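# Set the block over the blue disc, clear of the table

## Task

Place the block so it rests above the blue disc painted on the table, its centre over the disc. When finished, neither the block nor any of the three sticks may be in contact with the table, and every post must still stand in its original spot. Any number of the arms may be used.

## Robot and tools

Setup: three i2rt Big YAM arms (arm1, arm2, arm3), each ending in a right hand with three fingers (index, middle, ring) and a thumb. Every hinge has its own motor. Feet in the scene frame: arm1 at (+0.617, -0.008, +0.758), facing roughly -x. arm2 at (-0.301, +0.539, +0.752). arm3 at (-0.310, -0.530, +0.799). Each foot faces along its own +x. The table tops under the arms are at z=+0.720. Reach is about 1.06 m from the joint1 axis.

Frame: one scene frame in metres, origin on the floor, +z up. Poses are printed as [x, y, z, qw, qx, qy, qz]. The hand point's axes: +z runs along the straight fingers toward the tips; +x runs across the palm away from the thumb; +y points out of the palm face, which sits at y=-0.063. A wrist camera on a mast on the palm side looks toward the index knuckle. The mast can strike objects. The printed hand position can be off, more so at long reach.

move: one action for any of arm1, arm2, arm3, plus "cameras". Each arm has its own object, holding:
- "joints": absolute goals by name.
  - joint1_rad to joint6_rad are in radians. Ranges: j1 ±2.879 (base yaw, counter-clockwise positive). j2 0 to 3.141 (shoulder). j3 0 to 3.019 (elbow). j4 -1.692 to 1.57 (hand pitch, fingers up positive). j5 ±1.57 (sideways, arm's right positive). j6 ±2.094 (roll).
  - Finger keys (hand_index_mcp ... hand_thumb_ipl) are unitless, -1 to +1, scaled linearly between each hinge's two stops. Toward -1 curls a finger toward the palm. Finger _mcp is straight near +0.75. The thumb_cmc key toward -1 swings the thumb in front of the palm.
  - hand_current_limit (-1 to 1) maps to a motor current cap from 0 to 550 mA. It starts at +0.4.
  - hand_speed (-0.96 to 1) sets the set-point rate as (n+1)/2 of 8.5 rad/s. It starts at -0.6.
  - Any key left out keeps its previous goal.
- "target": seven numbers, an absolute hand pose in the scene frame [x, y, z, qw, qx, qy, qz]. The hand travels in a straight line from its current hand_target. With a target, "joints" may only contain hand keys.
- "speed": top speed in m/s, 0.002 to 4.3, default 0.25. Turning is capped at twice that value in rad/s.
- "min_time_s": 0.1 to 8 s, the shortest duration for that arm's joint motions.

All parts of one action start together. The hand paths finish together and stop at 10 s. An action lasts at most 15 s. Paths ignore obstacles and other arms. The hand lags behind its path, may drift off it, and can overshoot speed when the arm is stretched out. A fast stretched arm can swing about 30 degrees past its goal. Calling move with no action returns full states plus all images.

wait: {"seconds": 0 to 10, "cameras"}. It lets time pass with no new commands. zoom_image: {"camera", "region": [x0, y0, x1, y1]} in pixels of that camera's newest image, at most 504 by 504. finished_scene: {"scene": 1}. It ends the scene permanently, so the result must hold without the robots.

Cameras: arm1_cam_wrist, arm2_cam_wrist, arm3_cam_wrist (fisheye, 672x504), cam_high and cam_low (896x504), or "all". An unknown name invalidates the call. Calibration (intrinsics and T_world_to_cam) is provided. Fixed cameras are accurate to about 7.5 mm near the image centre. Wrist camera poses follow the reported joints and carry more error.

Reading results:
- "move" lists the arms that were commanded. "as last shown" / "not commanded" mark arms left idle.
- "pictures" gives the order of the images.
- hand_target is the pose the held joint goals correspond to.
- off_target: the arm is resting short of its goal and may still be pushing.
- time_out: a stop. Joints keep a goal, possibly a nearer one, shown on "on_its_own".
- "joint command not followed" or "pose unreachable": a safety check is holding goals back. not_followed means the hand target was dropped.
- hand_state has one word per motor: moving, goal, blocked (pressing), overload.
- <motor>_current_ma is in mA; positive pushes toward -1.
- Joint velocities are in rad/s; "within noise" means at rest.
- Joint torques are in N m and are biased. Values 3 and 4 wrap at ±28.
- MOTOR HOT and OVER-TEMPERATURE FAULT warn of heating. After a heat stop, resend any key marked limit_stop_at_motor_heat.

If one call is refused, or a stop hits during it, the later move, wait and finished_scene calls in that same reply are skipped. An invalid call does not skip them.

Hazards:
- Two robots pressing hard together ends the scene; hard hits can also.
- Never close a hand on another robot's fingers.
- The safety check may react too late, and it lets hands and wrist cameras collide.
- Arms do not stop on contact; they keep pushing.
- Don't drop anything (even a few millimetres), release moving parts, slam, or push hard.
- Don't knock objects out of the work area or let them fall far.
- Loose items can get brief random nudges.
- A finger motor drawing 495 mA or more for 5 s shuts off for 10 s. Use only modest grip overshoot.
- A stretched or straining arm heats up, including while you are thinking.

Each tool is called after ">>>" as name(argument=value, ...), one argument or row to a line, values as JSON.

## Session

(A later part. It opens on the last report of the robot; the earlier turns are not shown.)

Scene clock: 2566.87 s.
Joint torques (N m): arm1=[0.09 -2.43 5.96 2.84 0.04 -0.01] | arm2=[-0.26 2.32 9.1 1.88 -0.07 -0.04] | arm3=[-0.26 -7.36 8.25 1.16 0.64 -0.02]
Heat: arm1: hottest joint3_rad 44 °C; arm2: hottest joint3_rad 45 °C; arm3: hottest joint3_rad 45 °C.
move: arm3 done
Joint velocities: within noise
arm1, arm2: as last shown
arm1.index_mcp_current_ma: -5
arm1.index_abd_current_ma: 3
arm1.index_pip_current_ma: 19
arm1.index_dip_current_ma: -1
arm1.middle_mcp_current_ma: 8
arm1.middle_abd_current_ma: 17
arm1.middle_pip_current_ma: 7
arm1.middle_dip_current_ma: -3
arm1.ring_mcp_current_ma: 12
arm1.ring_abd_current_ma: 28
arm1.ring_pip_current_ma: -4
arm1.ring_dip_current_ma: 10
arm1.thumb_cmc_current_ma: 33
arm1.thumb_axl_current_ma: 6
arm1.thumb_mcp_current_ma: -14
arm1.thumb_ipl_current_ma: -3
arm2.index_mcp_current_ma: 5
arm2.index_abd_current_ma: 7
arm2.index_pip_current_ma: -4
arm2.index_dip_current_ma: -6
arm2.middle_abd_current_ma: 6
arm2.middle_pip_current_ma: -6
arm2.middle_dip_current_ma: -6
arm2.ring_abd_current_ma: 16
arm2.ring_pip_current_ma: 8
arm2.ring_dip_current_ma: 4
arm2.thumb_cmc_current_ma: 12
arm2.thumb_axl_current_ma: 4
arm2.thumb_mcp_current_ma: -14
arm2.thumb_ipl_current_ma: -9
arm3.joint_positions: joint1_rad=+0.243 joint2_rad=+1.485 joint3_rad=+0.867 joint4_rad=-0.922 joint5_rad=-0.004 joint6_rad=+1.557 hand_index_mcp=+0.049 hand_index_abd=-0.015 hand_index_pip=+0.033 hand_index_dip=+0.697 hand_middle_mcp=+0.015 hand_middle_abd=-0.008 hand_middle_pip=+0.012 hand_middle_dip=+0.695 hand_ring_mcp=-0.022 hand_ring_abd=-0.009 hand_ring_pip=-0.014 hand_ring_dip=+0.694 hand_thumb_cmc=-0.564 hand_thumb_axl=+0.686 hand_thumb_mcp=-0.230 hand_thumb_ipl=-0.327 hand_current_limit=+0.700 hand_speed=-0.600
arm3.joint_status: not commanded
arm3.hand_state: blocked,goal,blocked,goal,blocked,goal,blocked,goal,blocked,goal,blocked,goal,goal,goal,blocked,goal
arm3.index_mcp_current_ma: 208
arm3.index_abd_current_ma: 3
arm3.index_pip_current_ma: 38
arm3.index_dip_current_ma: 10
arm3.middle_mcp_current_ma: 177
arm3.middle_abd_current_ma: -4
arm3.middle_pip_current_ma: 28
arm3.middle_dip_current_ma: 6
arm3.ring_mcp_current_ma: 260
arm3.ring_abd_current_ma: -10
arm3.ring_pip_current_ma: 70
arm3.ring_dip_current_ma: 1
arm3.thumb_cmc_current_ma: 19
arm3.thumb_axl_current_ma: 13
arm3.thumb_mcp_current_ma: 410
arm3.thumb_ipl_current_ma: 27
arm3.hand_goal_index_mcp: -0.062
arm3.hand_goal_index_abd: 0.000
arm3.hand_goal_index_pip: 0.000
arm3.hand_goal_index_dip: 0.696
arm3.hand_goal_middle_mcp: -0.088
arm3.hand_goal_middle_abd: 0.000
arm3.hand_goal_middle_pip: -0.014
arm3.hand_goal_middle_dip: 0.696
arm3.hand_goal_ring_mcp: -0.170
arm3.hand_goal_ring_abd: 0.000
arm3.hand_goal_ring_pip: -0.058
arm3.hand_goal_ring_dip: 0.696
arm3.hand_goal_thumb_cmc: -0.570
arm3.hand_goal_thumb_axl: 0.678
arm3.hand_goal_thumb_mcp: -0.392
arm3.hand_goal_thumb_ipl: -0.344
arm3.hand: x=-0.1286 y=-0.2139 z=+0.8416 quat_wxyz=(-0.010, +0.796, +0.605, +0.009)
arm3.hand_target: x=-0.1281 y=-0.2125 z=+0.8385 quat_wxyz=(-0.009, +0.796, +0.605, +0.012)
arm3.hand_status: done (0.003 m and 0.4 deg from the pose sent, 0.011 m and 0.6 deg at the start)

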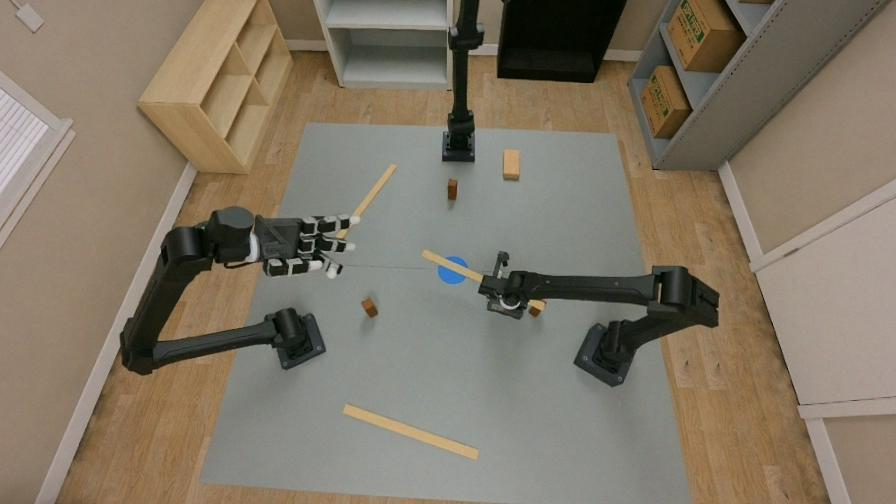

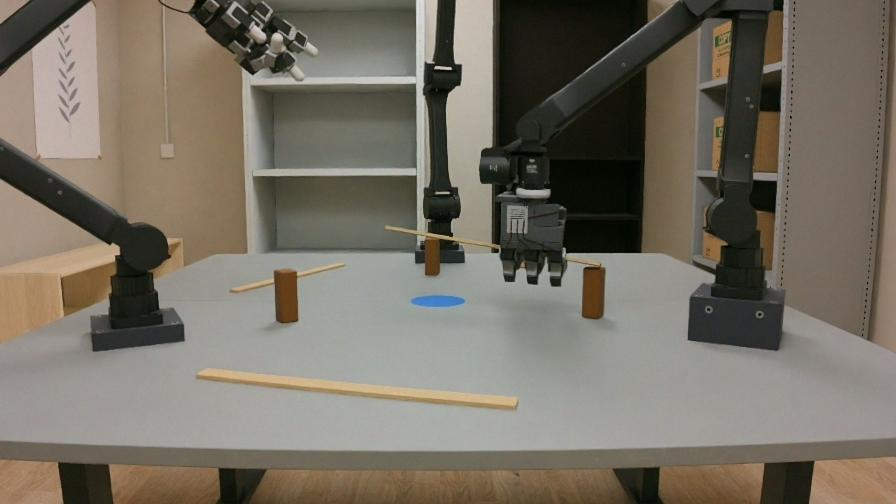

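>>> move(
  arm3={"target": [-0.1235, -0.2205, 0.850, -0.0091, 0.7965, 0.6046, 0.0119], "speed": 0.05},
  cameras=[],
)

>>> move(
  arm3={"target": [-0.1235, -0.2205, 0.8365, -0.0091, 0.7965, 0.6046, 0.0119], "speed": 0.04},
  cameras=["cam_high", "cam_low"],
)

>>> zoom_image(
  camera="cam_low",
  region=[510, 220, 630, 330],
)

>>> zoom_image(
  camera="cam_high",
  region=[515, 280, 575, 325],
)

Scene clock: 2597.63 s.
Joint torques (N m): arm1=[0.09 -2.49 5.96 2.82 0.04 0] | arm2=[-0.26 2.26 9.13 1.87 -0.07 -0.05] | arm3=[-1.26 -8.64 8.62 0.21 0.61 -0.12]
Heat: arm1: hottest joint3_rad 44 °C; arm2: hottest joint3_rad 45 °C; arm3: hottest joint3_rad 44 °C.
move: arm3 done
Joint velocities: within noise
arm1.joint_positions: joint1_rad=+0.250 joint2_rad=+1.438 joint3_rad=+2.828 joint4_rad=-1.330 joint5_rad=-0.023 joint6_rad=+1.049 hand_index_mcp=+1.000 hand_index_abd=+0.256 hand_index_pip=-0.482 hand_index_dip=+0.007 hand_middle_mcp=+0.763 hand_middle_abd=+0.145 hand_middle_pip=+0.577 hand_middle_dip=+0.696 hand_ring_mcp=+0.762 hand_ring_abd=-0.087 hand_ring_pip=+0.577 hand_ring_dip=+0.696 hand_thumb_cmc=-0.545 hand_thumb_axl=+0.683 hand_thumb_mcp=-0.784 hand_thumb_ipl=+0.168 hand_current_limit=+0.400 hand_speed=-0.600
arm1.joint_status: not commanded
arm1.hand_state: overload,goal,goal,goal,goal,goal,goal,goal,goal,blocked,goal,goal,blocked,goal,goal,goal
arm1.index_mcp_current_ma: -7
arm1.index_abd_current_ma: 4
arm1.index_pip_current_ma: 16
arm1.index_dip_current_ma: 3
arm1.middle_mcp_current_ma: 6
arm1.middle_abd_current_ma: 9
arm1.middle_pip_current_ma: 8
arm1.middle_dip_current_ma: -2
arm1.ring_mcp_current_ma: 3
arm1.ring_abd_current_ma: 27
arm1.ring_pip_current_ma: 0
arm1.ring_dip_current_ma: 7
arm1.thumb_cmc_current_ma: 38
arm1.thumb_axl_current_ma: 6
arm1.thumb_mcp_current_ma: -11
arm1.thumb_ipl_current_ma: 6
arm1.hand_goal_index_mcp: 0.754
arm1.hand_goal_index_abd: 0.250
arm1.hand_goal_index_pip: -0.500
arm1.hand_goal_index_dip: 0.000
arm1.hand_goal_middle_mcp: 0.754
arm1.hand_goal_middle_abd: 0.140
arm1.hand_goal_middle_pip: 0.576
arm1.hand_goal_middle_dip: 0.696
arm1.hand_goal_ring_mcp: 0.754
arm1.hand_goal_ring_abd: -0.140
arm1.hand_goal_ring_pip: 0.576
arm1.hand_goal_ring_dip: 0.696
arm1.hand_goal_thumb_cmc: -0.570
arm1.hand_goal_thumb_axl: 0.678
arm1.hand_goal_thumb_mcp: -0.780
arm1.hand_goal_thumb_ipl: 0.168
arm1.hand: x=+0.2486 y=-0.0272 z=+1.6844 quat_wxyz=(+0.722, +0.274, -0.631, -0.082)
arm1.hand_target: x=+0.2482 y=-0.0274 z=+1.6884 quat_wxyz=(+0.727, +0.272, -0.626, -0.083)
arm1.hand_status: not commanded
arm2.joint_positions: joint1_rad=+0.017 joint2_rad=+0.620 joint3_rad=+1.375 joint4_rad=-1.399 joint5_rad=-0.024 joint6_rad=+1.132 hand_index_mcp=+0.755 hand_index_abd=+0.255 hand_index_pip=-0.496 hand_index_dip=+0.000 hand_middle_mcp=+0.753 hand_middle_abd=+0.157 hand_middle_pip=+0.577 hand_middle_dip=+0.696 hand_ring_mcp=+0.760 hand_ring_abd=-0.152 hand_ring_pip=+0.579 hand_ring_dip=+0.697 hand_thumb_cmc=-0.564 hand_thumb_axl=+0.679 hand_thumb_mcp=-0.783 hand_thumb_ipl=+0.168 hand_current_limit=+0.400 hand_speed=-0.600
arm2.joint_status: not commanded
arm2.hand_state: goal,goal,goal,goal,goal,goal,goal,goal,goal,goal,goal,goal,goal,goal,goal,goal
arm2.index_mcp_current_ma: 1
arm2.index_abd_current_ma: 8
arm2.index_pip_current_ma: -3
arm2.index_dip_current_ma: -8
arm2.middle_mcp_current_ma: 8
arm2.middle_abd_current_ma: 10
arm2.middle_pip_current_ma: -6
arm2.middle_dip_current_ma: -7
arm2.ring_mcp_current_ma: 9
arm2.ring_abd_current_ma: 11
arm2.ring_pip_current_ma: 10
arm2.ring_dip_current_ma: 3
arm2.thumb_cmc_current_ma: 13
arm2.thumb_axl_current_ma: 4
arm2.thumb_mcp_current_ma: -12
arm2.thumb_ipl_current_ma: -7
arm2.hand_goal_index_mcp: 0.754
arm2.hand_goal_index_abd: 0.250
arm2.hand_goal_index_pip: -0.500
arm2.hand_goal_index_dip: 0.000
arm2.hand_goal_middle_mcp: 0.754
arm2.hand_goal_middle_abd: 0.150
arm2.hand_goal_middle_pip: 0.576
arm2.hand_goal_middle_dip: 0.696
arm2.hand_goal_ring_mcp: 0.754
arm2.hand_goal_ring_abd: -0.160
arm2.hand_goal_ring_pip: 0.576
arm2.hand_goal_ring_dip: 0.696
arm2.hand_goal_thumb_cmc: -0.570
arm2.hand_goal_thumb_axl: 0.678
arm2.hand_goal_thumb_mcp: -0.780
arm2.hand_goal_thumb_ipl: 0.168
arm2.hand: x=-0.2507 y=+0.2936 z=+1.2834 quat_wxyz=(+0.296, +0.855, -0.258, +0.338)
arm2.hand_target: x=-0.2517 y=+0.2954 z=+1.2910 quat_wxyz=(+0.302, +0.851, -0.257, +0.344)
arm2.hand_status: not commanded
arm3.joint_positions: joint1_rad=+0.237 joint2_rad=+1.469 joint3_rad=+0.861 joint4_rad=-0.933 joint5_rad=-0.004 joint6_rad=+1.550 hand_index_mcp=+0.049 hand_index_abd=-0.015 hand_index_pip=+0.033 hand_index_dip=+0.697 hand_middle_mcp=+0.015 hand_middle_abd=-0.008 hand_middle_pip=+0.012 hand_middle_dip=+0.695 hand_ring_mcp=-0.022 hand_ring_abd=-0.009 hand_ring_pip=-0.014 hand_ring_dip=+0.694 hand_thumb_cmc=-0.564 hand_thumb_axl=+0.686 hand_thumb_mcp=-0.230 hand_thumb_ipl=-0.327 hand_current_limit=+0.700 hand_speed=-0.600
arm3.joint_status: not commanded
arm3.hand_state: blocked,goal,blocked,goal,blocked,goal,blocked,goal,blocked,goal,blocked,goal,goal,goal,blocked,goal
arm3.index_mcp_current_ma: 191
arm3.index_abd_current_ma: -2
arm3.index_pip_current_ma: 34
arm3.index_dip_current_ma: 3
arm3.middle_mcp_current_ma: 184
arm3.middle_abd_current_ma: -8
arm3.middle_pip_current_ma: 26
arm3.middle_dip_current_ma: 9
arm3.ring_mcp_current_ma: 280
arm3.ring_abd_current_ma: -5
arm3.ring_pip_current_ma: 61
arm3.ring_dip_current_ma: -10
arm3.thumb_cmc_current_ma: 9
arm3.thumb_axl_current_ma: 15
arm3.thumb_mcp_current_ma: 392
arm3.thumb_ipl_current_ma: 27
arm3.hand_goal_index_mcp: -0.062
arm3.hand_goal_index_abd: 0.000
arm3.hand_goal_index_pip: 0.000
arm3.hand_goal_index_dip: 0.696
arm3.hand_goal_middle_mcp: -0.088
arm3.hand_goal_middle_abd: 0.000
arm3.hand_goal_middle_pip: -0.014
arm3.hand_goal_middle_dip: 0.696
arm3.hand_goal_ring_mcp: -0.170
arm3.hand_goal_ring_abd: 0.000
arm3.hand_goal_ring_pip: -0.058
arm3.hand_goal_ring_dip: 0.696
arm3.hand_goal_thumb_cmc: -0.570
arm3.hand_goal_thumb_axl: 0.678
arm3.hand_goal_thumb_mcp: -0.392
arm3.hand_goal_thumb_ipl: -0.344
arm3.hand: x=-0.1277 y=-0.2184 z=+0.8452 quat_wxyz=(-0.010, +0.796, +0.605, +0.009)
arm3.hand_target: x=-0.1236 y=-0.2205 z=+0.8499 quat_wxyz=(-0.009, +0.796, +0.605, +0.012)
arm3.hand_status: done (0.007 m and 0.4 deg from the pose sent, 0.012 m and 0.4 deg at the start)

Scene clock: 2598.60 s.
Joint torques (N m): arm1=[0.09 -2.43 5.94 2.82 0.05 -0.01] | arm2=[-0.32 2.32 9.09 1.88 -0.07 -0.04] | arm3=[-1.14 -7.06 8.43 1.17 0.61 -0.14]
Heat: arm1: hottest joint3_rad 44 °C; arm2: hottest joint3_rad 45 °C; arm3: hottest joint3_rad 44 °C.
move: arm3 done
Joint velocities: within noise
arm1, arm2: as last shown
arm1.index_mcp_current_ma: -6
arm1.index_abd_current_ma: 2
arm1.index_dip_current_ma: 5
arm1.middle_mcp_current_ma: 4
arm1.middle_abd_current_ma: 12
arm1.middle_pip_current_ma: 2
arm1.middle_dip_current_ma: -4
arm1.ring_mcp_current_ma: 9
arm1.ring_abd_current_ma: 28
arm1.ring_pip_current_ma: -4
arm1.ring_dip_current_ma: 9
arm1.thumb_cmc_current_ma: 41
arm1.thumb_axl_current_ma: 8
arm1.thumb_mcp_current_ma: -10
arm1.thumb_ipl_current_ma: -5
arm2.index_mcp_current_ma: 5
arm2.index_abd_current_ma: 7
arm2.index_pip_current_ma: 2
arm2.index_dip_current_ma: -3
arm2.middle_mcp_current_ma: 6
arm2.middle_pip_current_ma: -9
arm2.middle_dip_current_ma: -6
arm2.ring_mcp_current_ma: 4
arm2.ring_abd_current_ma: 18
arm2.ring_pip_current_ma: 11
arm2.thumb_cmc_current_ma: 14
arm2.thumb_axl_current_ma: 0
arm2.thumb_mcp_current_ma: -15
arm2.thumb_ipl_current_ma: -8
arm3.joint_positions: joint1_rad=+0.237 joint2_rad=+1.472 joint3_rad=+0.845 joint4_rad=-0.915 joint5_rad=-0.004 joint6_rad=+1.550 hand_index_mcp=+0.049 hand_index_abd=-0.015 hand_index_pip=+0.033 hand_index_dip=+0.697 hand_middle_mcp=+0.015 hand_middle_abd=-0.008 hand_middle_pip=+0.012 hand_middle_dip=+0.695 hand_ring_mcp=-0.021 hand_ring_abd=-0.009 hand_ring_pip=-0.014 hand_ring_dip=+0.694 hand_thumb_cmc=-0.564 hand_thumb_axl=+0.686 hand_thumb_mcp=-0.230 hand_thumb_ipl=-0.327 hand_current_limit=+0.700 hand_speed=-0.600
arm3.joint_status: not commanded
arm3.hand_state: blocked,goal,blocked,goal,blocked,goal,blocked,goal,blocked,goal,blocked,goal,goal,goal,blocked,goal
arm3.index_mcp_current_ma: 212
arm3.index_abd_current_ma: 0
arm3.index_pip_current_ma: 47
arm3.index_dip_current_ma: 0
arm3.middle_mcp_current_ma: 165
arm3.middle_abd_current_ma: -15
arm3.middle_pip_current_ma: 31
arm3.middle_dip_current_ma: 16
arm3.ring_mcp_current_ma: 274
arm3.ring_abd_current_ma: -9
arm3.ring_pip_current_ma: 49
arm3.ring_dip_current_ma: 3
arm3.thumb_cmc_current_ma: 10
arm3.thumb_axl_current_ma: 9
arm3.thumb_mcp_current_ma: 407
arm3.thumb_ipl_current_ma: 31
arm3.hand_goal_index_mcp: -0.062
arm3.hand_goal_index_abd: 0.000
arm3.hand_goal_index_pip: 0.000
arm3.hand_goal_index_dip: 0.696
arm3.hand_goal_middle_mcp: -0.088
arm3.hand_goal_middle_abd: 0.000
arm3.hand_goal_middle_pip: -0.014
arm3.hand_goal_middle_dip: 0.696
arm3.hand_goal_ring_mcp: -0.170
arm3.hand_goal_ring_abd: 0.000
arm3.hand_goal_ring_pip: -0.058
arm3.hand_goal_ring_dip: 0.696
arm3.hand_goal_thumb_cmc: -0.570
arm3.hand_goal_thumb_axl: 0.678
arm3.hand_goal_thumb_mcp: -0.392
arm3.hand_goal_thumb_ipl: -0.344
arm3.hand: x=-0.1287 y=-0.2219 z=+0.8391 quat_wxyz=(-0.009, +0.796, +0.605, +0.008)
arm3.hand_target: x=-0.1236 y=-0.2207 z=+0.8365 quat_wxyz=(-0.009, +0.796, +0.605, +0.012)
arm3.hand_status: done (0.006 m and 0.5 deg from the pose sent, 0.010 m and 0.4 deg at the start)

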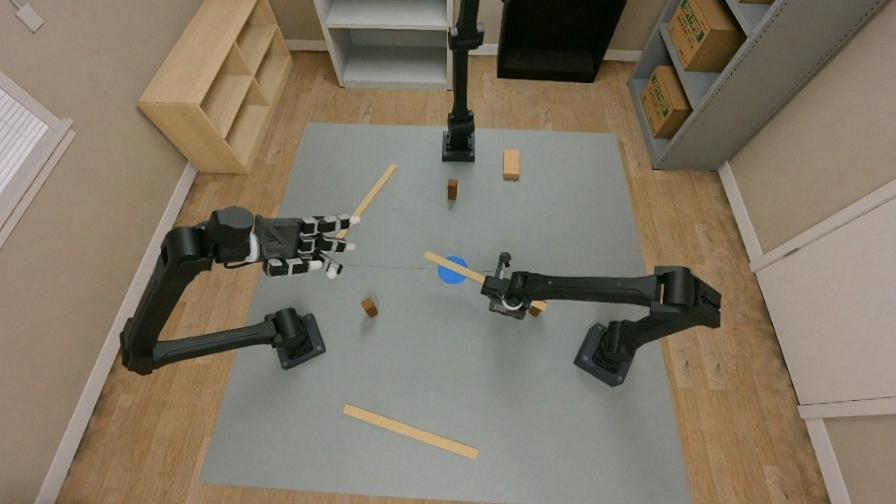

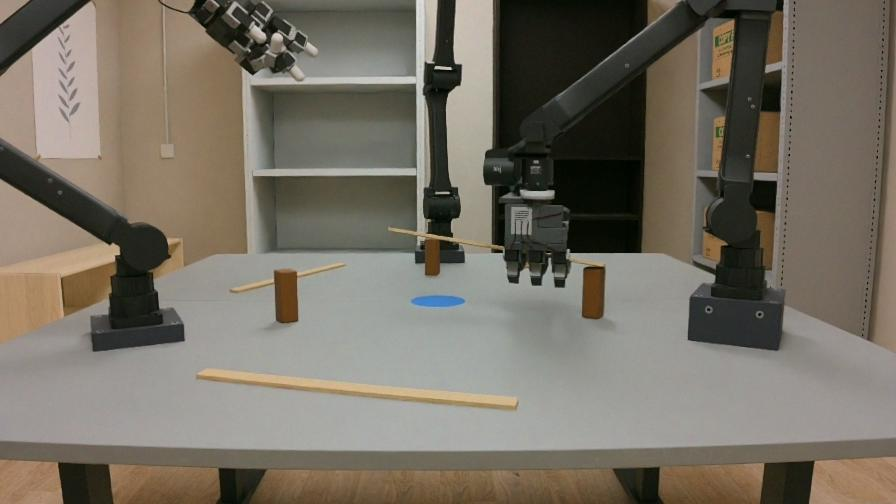

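Scaled by 4.200 from the camera's image (finer frame: 1280x720).

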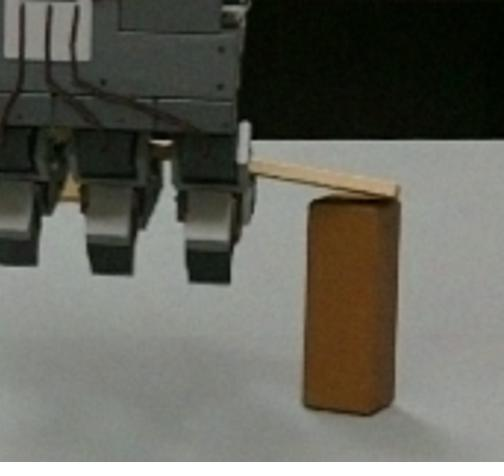

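Scaled by 8.400 from the camera's image (finer frame: 1280x720).

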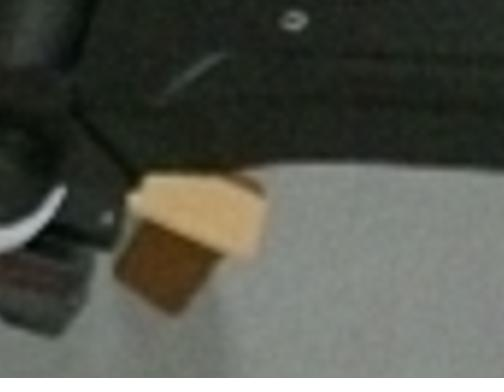

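>>> move(
  arm3={"target": [-0.110, -0.2225, 0.853, -0.0091, 0.7965, 0.6046, 0.0119], "speed": 0.05},
  cameras=[],
)

Scene clock: 2616.63 s.
Joint torques (N m): arm1=[0.09 -2.43 5.94 2.82 0.05 0] | arm2=[-0.32 2.32 9.11 1.88 -0.07 -0.05] | arm3=[-1.03 -8.7 10.73 0.16 0.56 -0.11]
Heat: arm1: hottest joint3_rad 44 °C; arm2: hottest joint3_rad 45 °C; arm3: hottest joint3_rad 44 °C.
move: arm3 off_target
Joint velocities: within noise
arm1, arm2: as last shown
arm1.index_mcp_current_ma: -2
arm1.index_abd_current_ma: 3
arm1.index_pip_current_ma: 17
arm1.index_dip_current_ma: 3
arm1.middle_mcp_current_ma: 5
arm1.middle_abd_current_ma: 10
arm1.middle_pip_current_ma: -1
arm1.middle_dip_current_ma: 6
arm1.ring_mcp_current_ma: 11
arm1.ring_abd_current_ma: 31
arm1.ring_pip_current_ma: -3
arm1.ring_dip_current_ma: 11
arm1.thumb_cmc_current_ma: 26
arm1.thumb_axl_current_ma: 12
arm1.thumb_mcp_current_ma: -13
arm1.thumb_ipl_current_ma: 6
arm2.index_mcp_current_ma: 3
arm2.index_abd_current_ma: 9
arm2.index_pip_current_ma: -3
arm2.index_dip_current_ma: -4
arm2.middle_mcp_current_ma: 8
arm2.middle_abd_current_ma: 8
arm2.middle_pip_current_ma: -8
arm2.ring_mcp_current_ma: 7
arm2.ring_abd_current_ma: 16
arm2.ring_pip_current_ma: 6
arm2.ring_dip_current_ma: 8
arm2.thumb_cmc_current_ma: 11
arm2.thumb_axl_current_ma: 4
arm2.thumb_mcp_current_ma: -12
arm2.thumb_ipl_current_ma: -6
arm3.joint_positions: joint1_rad=+0.199 joint2_rad=+1.472 joint3_rad=+0.845 joint4_rad=-0.942 joint5_rad=-0.004 joint6_rad=+1.514 hand_index_mcp=+0.049 hand_index_abd=-0.015 hand_index_pip=+0.033 hand_index_dip=+0.697 hand_middle_mcp=+0.015 hand_middle_abd=-0.008 hand_middle_pip=+0.012 hand_middle_dip=+0.695 hand_ring_mcp=-0.022 hand_ring_abd=-0.009 hand_ring_pip=-0.014 hand_ring_dip=+0.694 hand_thumb_cmc=-0.564 hand_thumb_axl=+0.686 hand_thumb_mcp=-0.230 hand_thumb_ipl=-0.327 hand_current_limit=+0.700 hand_speed=-0.600
arm3.joint_status: not commanded
arm3.hand_state: blocked,goal,blocked,goal,blocked,goal,blocked,goal,blocked,goal,blocked,goal,goal,goal,blocked,goal
arm3.index_mcp_current_ma: 204
arm3.index_abd_current_ma: -4
arm3.index_pip_current_ma: 40
arm3.index_dip_current_ma: 2
arm3.middle_mcp_current_ma: 184
arm3.middle_abd_current_ma: 1
arm3.middle_pip_current_ma: 22
arm3.middle_dip_current_ma: 20
arm3.ring_mcp_current_ma: 258
arm3.ring_abd_current_ma: -19
arm3.ring_pip_current_ma: 61
arm3.ring_dip_current_ma: -6
arm3.thumb_cmc_current_ma: 13
arm3.thumb_axl_current_ma: 24
arm3.thumb_mcp_current_ma: 397
arm3.thumb_ipl_current_ma: 18
arm3.hand_goal_index_mcp: -0.062
arm3.hand_goal_index_abd: 0.000
arm3.hand_goal_index_pip: 0.000
arm3.hand_goal_index_dip: 0.696
arm3.hand_goal_middle_mcp: -0.088
arm3.hand_goal_middle_abd: 0.000
arm3.hand_goal_middle_pip: -0.014
arm3.hand_goal_middle_dip: 0.696
arm3.hand_goal_ring_mcp: -0.170
arm3.hand_goal_ring_abd: 0.000
arm3.hand_goal_ring_pip: -0.058
arm3.hand_goal_ring_dip: 0.696
arm3.hand_goal_thumb_cmc: -0.570
arm3.hand_goal_thumb_axl: 0.678
arm3.hand_goal_thumb_mcp: -0.392
arm3.hand_goal_thumb_ipl: -0.344
arm3.hand: x=-0.1176 y=-0.2326 z=+0.8397 quat_wxyz=(-0.002, +0.797, +0.604, -0.003)
arm3.hand_target: x=-0.1102 y=-0.2228 z=+0.8529 quat_wxyz=(-0.009, +0.796, +0.605, +0.012)
arm3.hand_status: off_target (0.018 m and 1.9 deg from the pose sent, 0.023 m and 0.5 deg at the start)

>>> move(
  arm3={"target": [-0.115, -0.209, 0.868, -0.0091, 0.7965, 0.6046, 0.0119], "speed": 0.08},
  cameras=[],
)

>>> move(
  arm3={"target": [-0.117, -0.221, 0.845, -0.0091, 0.7965, 0.6046, 0.0119], "speed": 0.06},
  cameras=["cam_high", "cam_low"],
)

>>> zoom_image(
  camera="cam_low",
  region=[510, 220, 630, 330],
)

>>> zoom_image(
  camera="cam_high",
  region=[515, 280, 575, 325],
)

Scene clock: 2632.17 s.
Joint torques (N m): arm1=[0.15 -2.43 5.96 2.82 0.04 -0.01] | arm2=[-0.38 2.26 9.11 1.85 -0.06 -0.05] | arm3=[0.38 -8.59 12.1 0.17 0.57 0.08]
Heat: arm1: hottest joint3_rad 43 °C; arm2: hottest joint3_rad 45 °C; arm3: hottest joint3_rad 45 °C.
move: arm3 off_target
Joint velocities: within noise
arm1, arm2: as last shown
arm1.index_mcp_current_ma: 3
arm1.index_abd_current_ma: 2
arm1.index_pip_current_ma: 14
arm1.index_dip_current_ma: 0
arm1.middle_mcp_current_ma: 7
arm1.middle_abd_current_ma: 11
arm1.middle_pip_current_ma: 1
arm1.middle_dip_current_ma: -3
arm1.ring_mcp_current_ma: 7
arm1.ring_abd_current_ma: 29
arm1.ring_dip_current_ma: 10
arm1.thumb_cmc_current_ma: 37
arm1.thumb_axl_current_ma: 10
arm1.thumb_mcp_current_ma: -14
arm1.thumb_ipl_current_ma: -3
arm2.index_mcp_current_ma: 1
arm2.index_abd_current_ma: 13
arm2.index_pip_current_ma: 0
arm2.index_dip_current_ma: -9
arm2.middle_mcp_current_ma: 9
arm2.middle_abd_current_ma: 9
arm2.middle_pip_current_ma: -9
arm2.middle_dip_current_ma: -7
arm2.ring_mcp_current_ma: 13
arm2.ring_abd_current_ma: 19
arm2.ring_pip_current_ma: 13
arm2.ring_dip_current_ma: 7
arm2.thumb_cmc_current_ma: 15
arm2.thumb_axl_current_ma: 6
arm2.thumb_mcp_current_ma: -10
arm2.thumb_ipl_current_ma: -7
arm3.joint_positions: joint1_rad=+0.205 joint2_rad=+1.471 joint3_rad=+0.882 joint4_rad=-0.989 joint5_rad=-0.004 joint6_rad=+1.519 hand_index_mcp=+0.049 hand_index_abd=-0.015 hand_index_pip=+0.033 hand_index_dip=+0.697 hand_middle_mcp=+0.015 hand_middle_abd=-0.008 hand_middle_pip=+0.012 hand_middle_dip=+0.695 hand_ring_mcp=-0.022 hand_ring_abd=-0.009 hand_ring_pip=-0.014 hand_ring_dip=+0.694 hand_thumb_cmc=-0.564 hand_thumb_axl=+0.686 hand_thumb_mcp=-0.230 hand_thumb_ipl=-0.327 hand_current_limit=+0.700 hand_speed=-0.600
arm3.joint_status: not commanded
arm3.hand_state: blocked,goal,blocked,goal,blocked,goal,blocked,goal,blocked,goal,blocked,goal,goal,goal,blocked,goal
arm3.index_mcp_current_ma: 185
arm3.index_abd_current_ma: -11
arm3.index_pip_current_ma: 43
arm3.index_dip_current_ma: -4
arm3.middle_mcp_current_ma: 179
arm3.middle_abd_current_ma: -7
arm3.middle_pip_current_ma: 38
arm3.middle_dip_current_ma: 8
arm3.ring_mcp_current_ma: 271
arm3.ring_abd_current_ma: -8
arm3.ring_pip_current_ma: 50
arm3.ring_dip_current_ma: -14
arm3.thumb_cmc_current_ma: 19
arm3.thumb_axl_current_ma: 16
arm3.thumb_mcp_current_ma: 394
arm3.thumb_ipl_current_ma: 27
arm3.hand_goal_index_mcp: -0.062
arm3.hand_goal_index_abd: 0.000
arm3.hand_goal_index_pip: 0.000
arm3.hand_goal_index_dip: 0.696
arm3.hand_goal_middle_mcp: -0.088
arm3.hand_goal_middle_abd: 0.000
arm3.hand_goal_middle_pip: -0.014
arm3.hand_goal_middle_dip: 0.696
arm3.hand_goal_ring_mcp: -0.170
arm3.hand_goal_ring_abd: 0.000
arm3.hand_goal_ring_pip: -0.058
arm3.hand_goal_ring_dip: 0.696
arm3.hand_goal_thumb_cmc: -0.570
arm3.hand_goal_thumb_axl: 0.678
arm3.hand_goal_thumb_mcp: -0.392
arm3.hand_goal_thumb_ipl: -0.344
arm3.hand: x=-0.1178 y=-0.2260 z=+0.8519 quat_wxyz=(+0.001, +0.796, +0.605, -0.006)
arm3.hand_target: x=-0.1152 y=-0.2096 z=+0.8679 quat_wxyz=(-0.009, +0.796, +0.605, +0.012)
arm3.hand_status: off_target (0.024 m and 2.4 deg from the pose sent, 0.037 m and 1.9 deg at the start)

Scene clock: 2633.13 s.
Joint torques (N m): arm1=[0.15 -2.43 5.96 2.82 0.05 -0.01] | arm2=[-0.21 2.37 9.1 1.87 -0.07 -0.05] | arm3=[-0.21 -7.88 8.75 1.1 0.57 0.02]
Heat: arm1: hottest joint3_rad 43 °C; arm2: hottest joint3_rad 45 °C; arm3: hottest joint3_rad 45 °C.
move: arm3 done
Joint velocities: within noise
arm1, arm2: as last shown
arm1.index_mcp_current_ma: -7
arm1.index_abd_current_ma: 4
arm1.index_pip_current_ma: 20
arm1.index_dip_current_ma: 4
arm1.middle_mcp_current_ma: 1
arm1.middle_abd_current_ma: 14
arm1.middle_pip_current_ma: 2
arm1.middle_dip_current_ma: -1
arm1.ring_mcp_current_ma: 8
arm1.ring_abd_current_ma: 32
arm1.ring_dip_current_ma: 7
arm1.thumb_cmc_current_ma: 32
arm1.thumb_axl_current_ma: 9
arm1.thumb_mcp_current_ma: -8
arm1.thumb_ipl_current_ma: 1
arm2.index_mcp_current_ma: 2
arm2.index_abd_current_ma: 7
arm2.index_pip_current_ma: 3
arm2.index_dip_current_ma: -6
arm2.middle_mcp_current_ma: 6
arm2.middle_abd_current_ma: 8
arm2.middle_pip_current_ma: -5
arm2.middle_dip_current_ma: -9
arm2.ring_mcp_current_ma: 7
arm2.ring_abd_current_ma: 16
arm2.ring_pip_current_ma: 6
arm2.thumb_cmc_current_ma: 12
arm2.thumb_axl_current_ma: 5
arm2.thumb_mcp_current_ma: -11
arm3.joint_positions: joint1_rad=+0.205 joint2_rad=+1.471 joint3_rad=+0.857 joint4_rad=-0.941 joint5_rad=-0.004 joint6_rad=+1.519 hand_index_mcp=+0.049 hand_index_abd=-0.015 hand_index_pip=+0.033 hand_index_dip=+0.697 hand_middle_mcp=+0.015 hand_middle_abd=-0.008 hand_middle_pip=+0.012 hand_middle_dip=+0.695 hand_ring_mcp=-0.022 hand_ring_abd=-0.009 hand_ring_pip=-0.014 hand_ring_dip=+0.694 hand_thumb_cmc=-0.564 hand_thumb_axl=+0.686 hand_thumb_mcp=-0.230 hand_thumb_ipl=-0.327 hand_current_limit=+0.700 hand_speed=-0.600
arm3.joint_status: not commanded
arm3.hand_state: blocked,goal,blocked,goal,blocked,goal,blocked,goal,blocked,goal,blocked,goal,goal,goal,blocked,goal
arm3.index_mcp_current_ma: 215
arm3.index_abd_current_ma: -7
arm3.index_pip_current_ma: 44
arm3.index_dip_current_ma: 1
arm3.middle_mcp_current_ma: 177
arm3.middle_abd_current_ma: 5
arm3.middle_pip_current_ma: 44
arm3.middle_dip_current_ma: 7
arm3.ring_mcp_current_ma: 276
arm3.ring_abd_current_ma: -15
arm3.ring_pip_current_ma: 68
arm3.ring_dip_current_ma: 4
arm3.thumb_cmc_current_ma: 10
arm3.thumb_axl_current_ma: 24
arm3.thumb_mcp_current_ma: 391
arm3.thumb_ipl_current_ma: 25
arm3.hand_goal_index_mcp: -0.062
arm3.hand_goal_index_abd: 0.000
arm3.hand_goal_index_pip: 0.000
arm3.hand_goal_index_dip: 0.696
arm3.hand_goal_middle_mcp: -0.088
arm3.hand_goal_middle_abd: 0.000
arm3.hand_goal_middle_pip: -0.014
arm3.hand_goal_middle_dip: 0.696
arm3.hand_goal_ring_mcp: -0.170
arm3.hand_goal_ring_abd: 0.000
arm3.hand_goal_ring_pip: -0.058
arm3.hand_goal_ring_dip: 0.696
arm3.hand_goal_thumb_cmc: -0.570
arm3.hand_goal_thumb_axl: 0.678
arm3.hand_goal_thumb_mcp: -0.392
arm3.hand_goal_thumb_ipl: -0.344
arm3.hand: x=-0.1178 y=-0.2260 z=+0.8434 quat_wxyz=(-0.006, +0.796, +0.605, +0.003)
arm3.hand_target: x=-0.1170 y=-0.2210 z=+0.8451 quat_wxyz=(-0.009, +0.796, +0.605, +0.012)
arm3.hand_status: done (0.005 m and 1.1 deg from the pose sent, 0.009 m and 2.4 deg at the start)

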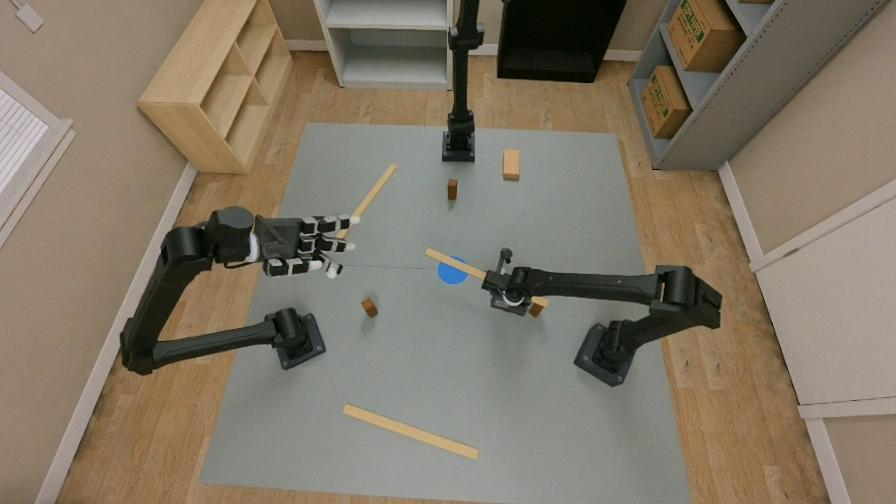

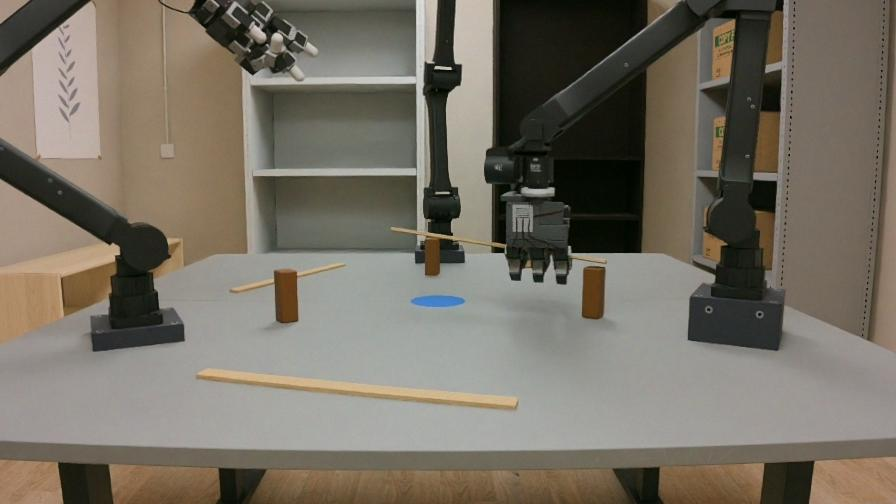

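Scaled by 4.200 from the camera's image (finer frame: 1280x720).

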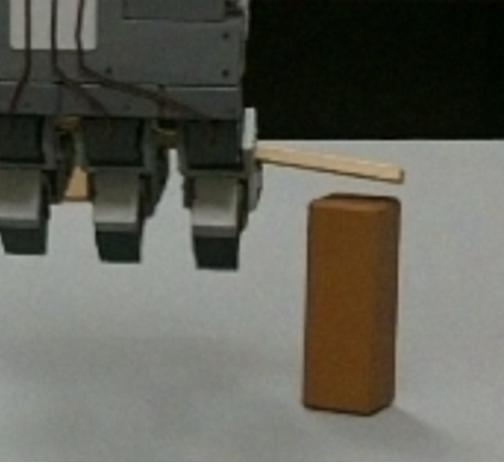

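Scaled by 8.400 from the camera's image (finer frame: 1280x720).

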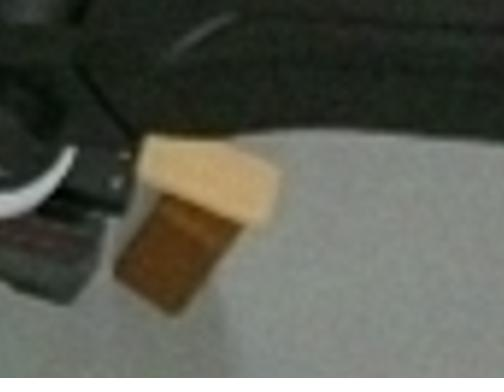

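>>> move(
  arm3={"target": [-0.117, -0.2205, 0.834, -0.0091, 0.7965, 0.6046, 0.0119], "speed": 0.04},
  cameras=["cam_high", "cam_low"],
)

>>> zoom_image(
  camera="cam_low",
  region=[510, 220, 630, 330],
)

>>> zoom_image(
  camera="cam_high",
  region=[515, 280, 575, 325],
)

>>> zoom_image(
  camera="cam_high",
  region=[400, 220, 580, 330],
)

Scene clock: 2645.80 s.
Joint torques (N m): arm1=[0.09 -2.37 5.94 2.84 0.04 -0.01] | arm2=[-0.26 2.26 9.11 1.87 -0.07 -0.06] | arm3=[-0.03 -7.18 8.28 1.28 0.53 0.01]
Heat: arm1: hottest joint3_rad 43 °C; arm2: hottest joint3_rad 45 °C; arm3: hottest joint3_rad 45 °C.
move: arm3 done
Joint velocities: within noise
arm1, arm2: as last shown
arm1.index_mcp_current_ma: -10
arm1.index_abd_current_ma: 0
arm1.index_dip_current_ma: 0
arm1.middle_abd_current_ma: 15
arm1.middle_pip_current_ma: -2
arm1.middle_dip_current_ma: -7
arm1.ring_mcp_current_ma: 11
arm1.ring_abd_current_ma: 31
arm1.ring_pip_current_ma: -6
arm1.ring_dip_current_ma: 8
arm1.thumb_cmc_current_ma: 30
arm1.thumb_axl_current_ma: 8
arm1.thumb_mcp_current_ma: -6
arm1.thumb_ipl_current_ma: 3
arm2.index_mcp_current_ma: 3
arm2.index_abd_current_ma: 8
arm2.index_pip_current_ma: -5
arm2.index_dip_current_ma: -4
arm2.middle_mcp_current_ma: 8
arm2.middle_pip_current_ma: -13
arm2.middle_dip_current_ma: -8
arm2.ring_mcp_current_ma: 11
arm2.ring_pip_current_ma: 9
arm2.ring_dip_current_ma: 4
arm2.thumb_cmc_current_ma: 11
arm2.thumb_axl_current_ma: 2
arm2.thumb_mcp_current_ma: -12
arm2.thumb_ipl_current_ma: -6
arm3.joint_positions: joint1_rad=+0.205 joint2_rad=+1.480 joint3_rad=+0.849 joint4_rad=-0.911 joint5_rad=-0.003 joint6_rad=+1.519 hand_index_mcp=+0.048 hand_index_abd=-0.015 hand_index_pip=+0.032 hand_index_dip=+0.697 hand_middle_mcp=+0.016 hand_middle_abd=-0.008 hand_middle_pip=+0.013 hand_middle_dip=+0.695 hand_ring_mcp=-0.020 hand_ring_abd=-0.011 hand_ring_pip=-0.010 hand_ring_dip=+0.694 hand_thumb_cmc=-0.564 hand_thumb_axl=+0.686 hand_thumb_mcp=-0.230 hand_thumb_ipl=-0.327 hand_current_limit=+0.700 hand_speed=-0.600
arm3.joint_status: not commanded
arm3.hand_state: blocked,goal,blocked,goal,blocked,goal,blocked,goal,blocked,goal,blocked,goal,goal,goal,blocked,goal
arm3.index_mcp_current_ma: 208
arm3.index_abd_current_ma: -7
arm3.index_pip_current_ma: 43
arm3.index_dip_current_ma: 2
arm3.middle_mcp_current_ma: 178
arm3.middle_abd_current_ma: -10
arm3.middle_pip_current_ma: 30
arm3.middle_dip_current_ma: 9
arm3.ring_mcp_current_ma: 272
arm3.ring_abd_current_ma: -17
arm3.ring_pip_current_ma: 62
arm3.ring_dip_current_ma: 2
arm3.thumb_cmc_current_ma: 15
arm3.thumb_axl_current_ma: 20
arm3.thumb_mcp_current_ma: 400
arm3.thumb_ipl_current_ma: 21
arm3.hand_goal_index_mcp: -0.062
arm3.hand_goal_index_abd: 0.000
arm3.hand_goal_index_pip: 0.000
arm3.hand_goal_index_dip: 0.696
arm3.hand_goal_middle_mcp: -0.088
arm3.hand_goal_middle_abd: 0.000
arm3.hand_goal_middle_pip: -0.014
arm3.hand_goal_middle_dip: 0.696
arm3.hand_goal_ring_mcp: -0.170
arm3.hand_goal_ring_abd: 0.000
arm3.hand_goal_ring_pip: -0.058
arm3.hand_goal_ring_dip: 0.696
arm3.hand_goal_thumb_cmc: -0.570
arm3.hand_goal_thumb_axl: 0.678
arm3.hand_goal_thumb_mcp: -0.392
arm3.hand_goal_thumb_ipl: -0.344
arm3.hand: x=-0.1167 y=-0.2234 z=+0.8376 quat_wxyz=(-0.009, +0.796, +0.605, +0.009)
arm3.hand_target: x=-0.1171 y=-0.2205 z=+0.8341 quat_wxyz=(-0.009, +0.796, +0.605, +0.012)
arm3.hand_status: done (0.005 m and 0.4 deg from the pose sent, 0.011 m and 1.1 deg at the start)

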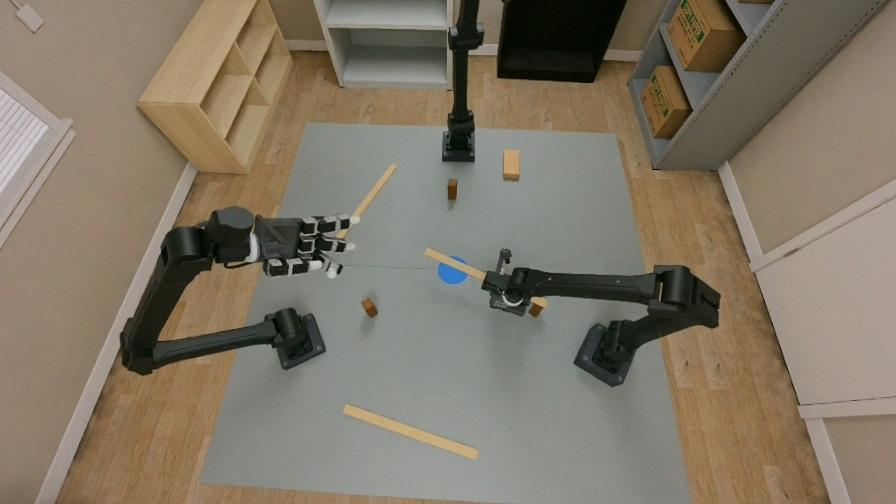

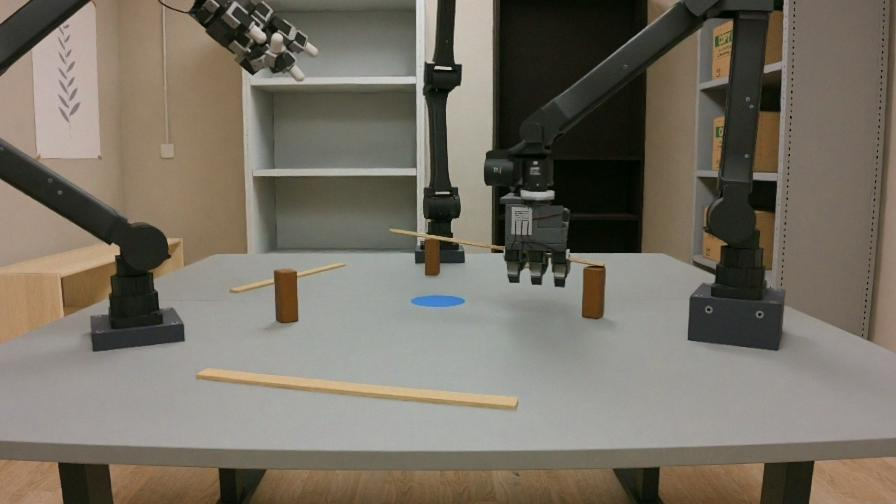

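Scaled by 4.200 from the camera's image (finer frame: 1280x720).

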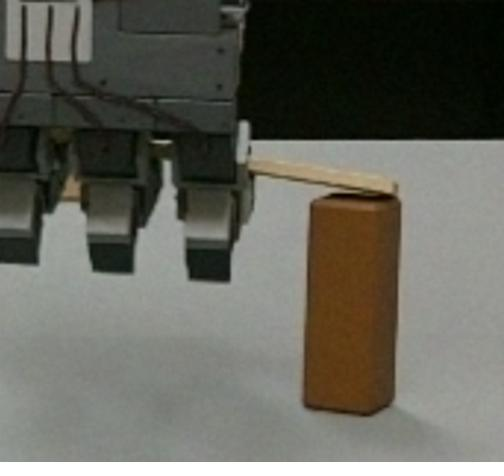

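Scaled by 8.400 from the camera's image (finer frame: 1280x720).

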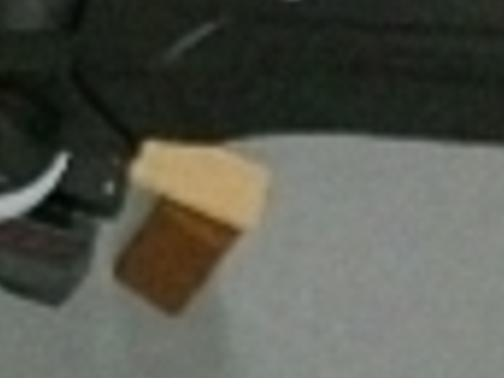

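Scaled by 2.800 from the camera's image (finer frame: 1280x720).

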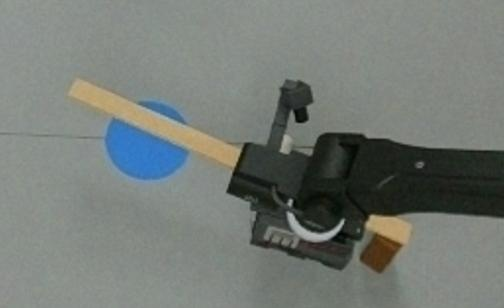

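>>> move(
  arm2={"joints": {"joint1_rad": 0.5, "joint2_rad": 1.25, "joint3_rad": 1.35, "joint4_rad": -1.5, "joint5_rad": 0.0, "joint6_rad": -1.45, "hand_index_mcp": 0.548, "hand_middle_mcp": 0.548, "hand_ring_mcp": 0.548, "hand_index_pip": 0.577, "hand_middle_pip": 0.577, "hand_ring_pip": 0.577, "hand_index_dip": 0.696, "hand_middle_dip": 0.696, "hand_ring_dip": 0.696, "hand_index_abd": 0, "hand_middle_abd": 0, "hand_ring_abd": 0}, "min_time_s": 3},
  cameras=["arm2_cam_wrist", "cam_high"],
)

Scene clock: 2792.77 s.
Joint torques (N m): arm1=[0.15 -2.43 5.96 2.84 0.04 -0.01] | arm2=[-0.09 -6.59 7.61 0.23 -0.19 -0.11] | arm3=[-0.03 -7.18 8.28 1.22 0.52 0.02]
Heat: arm1: hottest joint3_rad 43 °C; arm2: hottest joint3_rad 45 °C; arm3: hottest joint3_rad 41 °C.
move: arm2 done
Joint velocities: within noise
arm1, arm3: as last shown
arm1.index_mcp_current_ma: -2
arm1.index_abd_current_ma: 9
arm1.index_pip_current_ma: 19
arm1.index_dip_current_ma: -4
arm1.middle_abd_current_ma: 11
arm1.middle_pip_current_ma: 3
arm1.middle_dip_current_ma: 0
arm1.ring_mcp_current_ma: 5
arm1.ring_abd_current_ma: 26
arm1.ring_pip_current_ma: -3
arm1.ring_dip_current_ma: 15
arm1.thumb_cmc_current_ma: 31
arm1.thumb_mcp_current_ma: -15
arm1.thumb_ipl_current_ma: 4
arm2.joint_positions: joint1_rad=+0.497 joint2_rad=+1.237 joint3_rad=+1.366 joint4_rad=-1.492 joint5_rad=-0.003 joint6_rad=-1.434 hand_index_mcp=+0.554 hand_index_abd=-0.001 hand_index_pip=+0.582 hand_index_dip=+0.697 hand_middle_mcp=+0.553 hand_middle_abd=-0.001 hand_middle_pip=+0.577 hand_middle_dip=+0.696 hand_ring_mcp=+0.553 hand_ring_abd=+0.000 hand_ring_pip=+0.579 hand_ring_dip=+0.697 hand_thumb_cmc=-0.570 hand_thumb_axl=+0.677 hand_thumb_mcp=-0.783 hand_thumb_ipl=+0.168 hand_current_limit=+0.400 hand_speed=-0.600
arm2.joint_status: all done
arm2.hand_state: goal,goal,goal,goal,goal,goal,goal,goal,goal,goal,goal,goal,goal,goal,goal,goal
arm2.index_mcp_current_ma: 11
arm2.index_abd_current_ma: 5
arm2.index_pip_current_ma: 3
arm2.index_dip_current_ma: -2
arm2.middle_mcp_current_ma: 14
arm2.middle_abd_current_ma: -1
arm2.middle_pip_current_ma: -13
arm2.middle_dip_current_ma: -9
arm2.ring_mcp_current_ma: 7
arm2.ring_abd_current_ma: 8
arm2.ring_pip_current_ma: 5
arm2.ring_dip_current_ma: 2
arm2.thumb_cmc_current_ma: 4
arm2.thumb_axl_current_ma: 1
arm2.thumb_mcp_current_ma: -11
arm2.thumb_ipl_current_ma: -6
arm2.hand_goal_index_mcp: 0.548
arm2.hand_goal_index_abd: 0.000
arm2.hand_goal_index_pip: 0.578
arm2.hand_goal_index_dip: 0.696
arm2.hand_goal_middle_mcp: 0.548
arm2.hand_goal_middle_abd: 0.000
arm2.hand_goal_middle_pip: 0.578
arm2.hand_goal_middle_dip: 0.696
arm2.hand_goal_ring_mcp: 0.548
arm2.hand_goal_ring_abd: 0.000
arm2.hand_goal_ring_pip: 0.578
arm2.hand_goal_ring_dip: 0.696
arm2.hand_goal_thumb_cmc: -0.570
arm2.hand_goal_thumb_axl: 0.678
arm2.hand_goal_thumb_mcp: -0.780
arm2.hand_goal_thumb_ipl: 0.168
arm2.hand: x=+0.1020 y=+0.3849 z=+1.0775 quat_wxyz=(+0.103, +0.338, +0.935, -0.024)
arm2.hand_target: x=+0.0995 y=+0.3880 z=+1.0638 quat_wxyz=(+0.085, +0.330, +0.940, -0.022)
arm2.hand_status: not commanded
arm3.index_mcp_current_ma: 205
arm3.index_abd_current_ma: -11
arm3.index_pip_current_ma: 33
arm3.index_dip_current_ma: 9
arm3.middle_mcp_current_ma: 179
arm3.middle_abd_current_ma: 6
arm3.middle_pip_current_ma: 25
arm3.middle_dip_current_ma: 4
arm3.ring_mcp_current_ma: 266
arm3.ring_abd_current_ma: -8
arm3.ring_pip_current_ma: 67
arm3.ring_dip_current_ma: -1
arm3.thumb_cmc_current_ma: 10
arm3.thumb_axl_current_ma: 13
arm3.thumb_mcp_current_ma: 410
arm3.thumb_ipl_current_ma: 22
arm2_cam_wrist: T_world_to_cam=[[0.98123, -0.03417, 0.18981, -0.255], [-0.16998, -0.6182, 0.76742, -0.61431], [0.09112, -0.78528, -0.6124, 1.07569]] pos_world=[0.04778, 0.45623, 1.17859]

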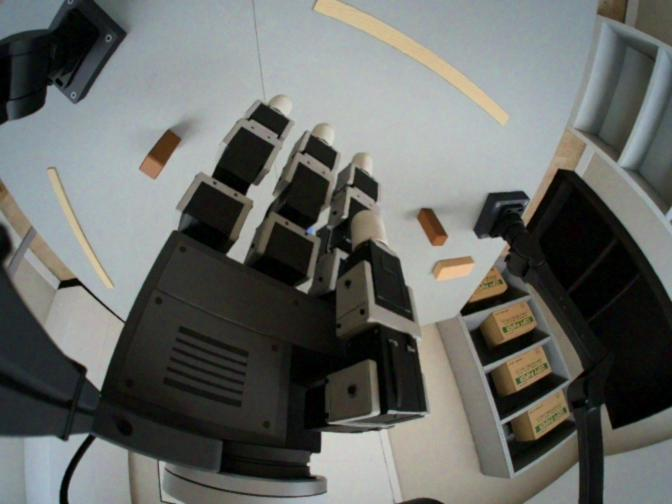

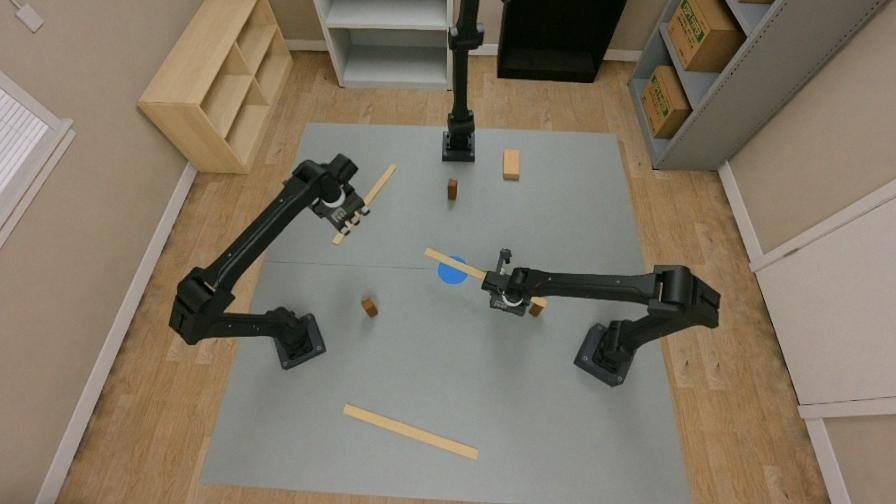

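>>> zoom_image(
  camera="arm2_cam_wrist",
  region=[100, 90, 300, 230],
)

>>> zoom_image(
  camera="arm2_cam_wrist",
  region=[300, 0, 520, 140],
)

>>> zoom_image(
  camera="arm2_cam_wrist",
  region=[380, 180, 520, 300],
)

Scaled by 2.520 from the camera's image (finer frame: 960x720).

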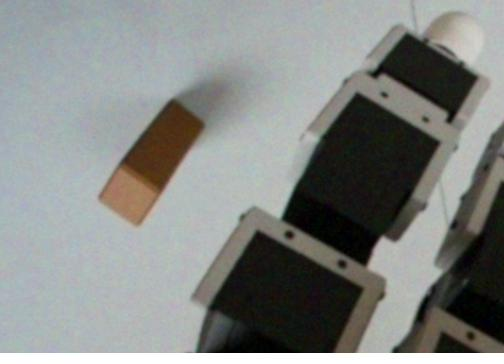

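Scaled by 2.291 from the camera's image (finer frame: 960x720).

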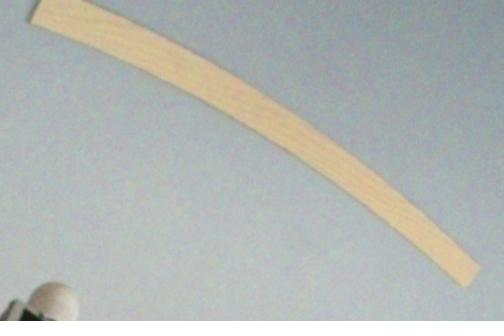

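Scaled by 3.600 from the camera's image (finer frame: 960x720).

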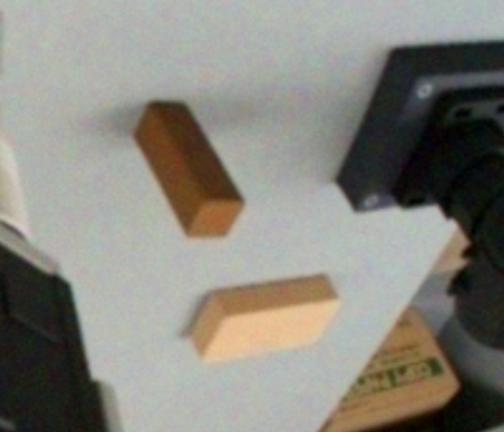

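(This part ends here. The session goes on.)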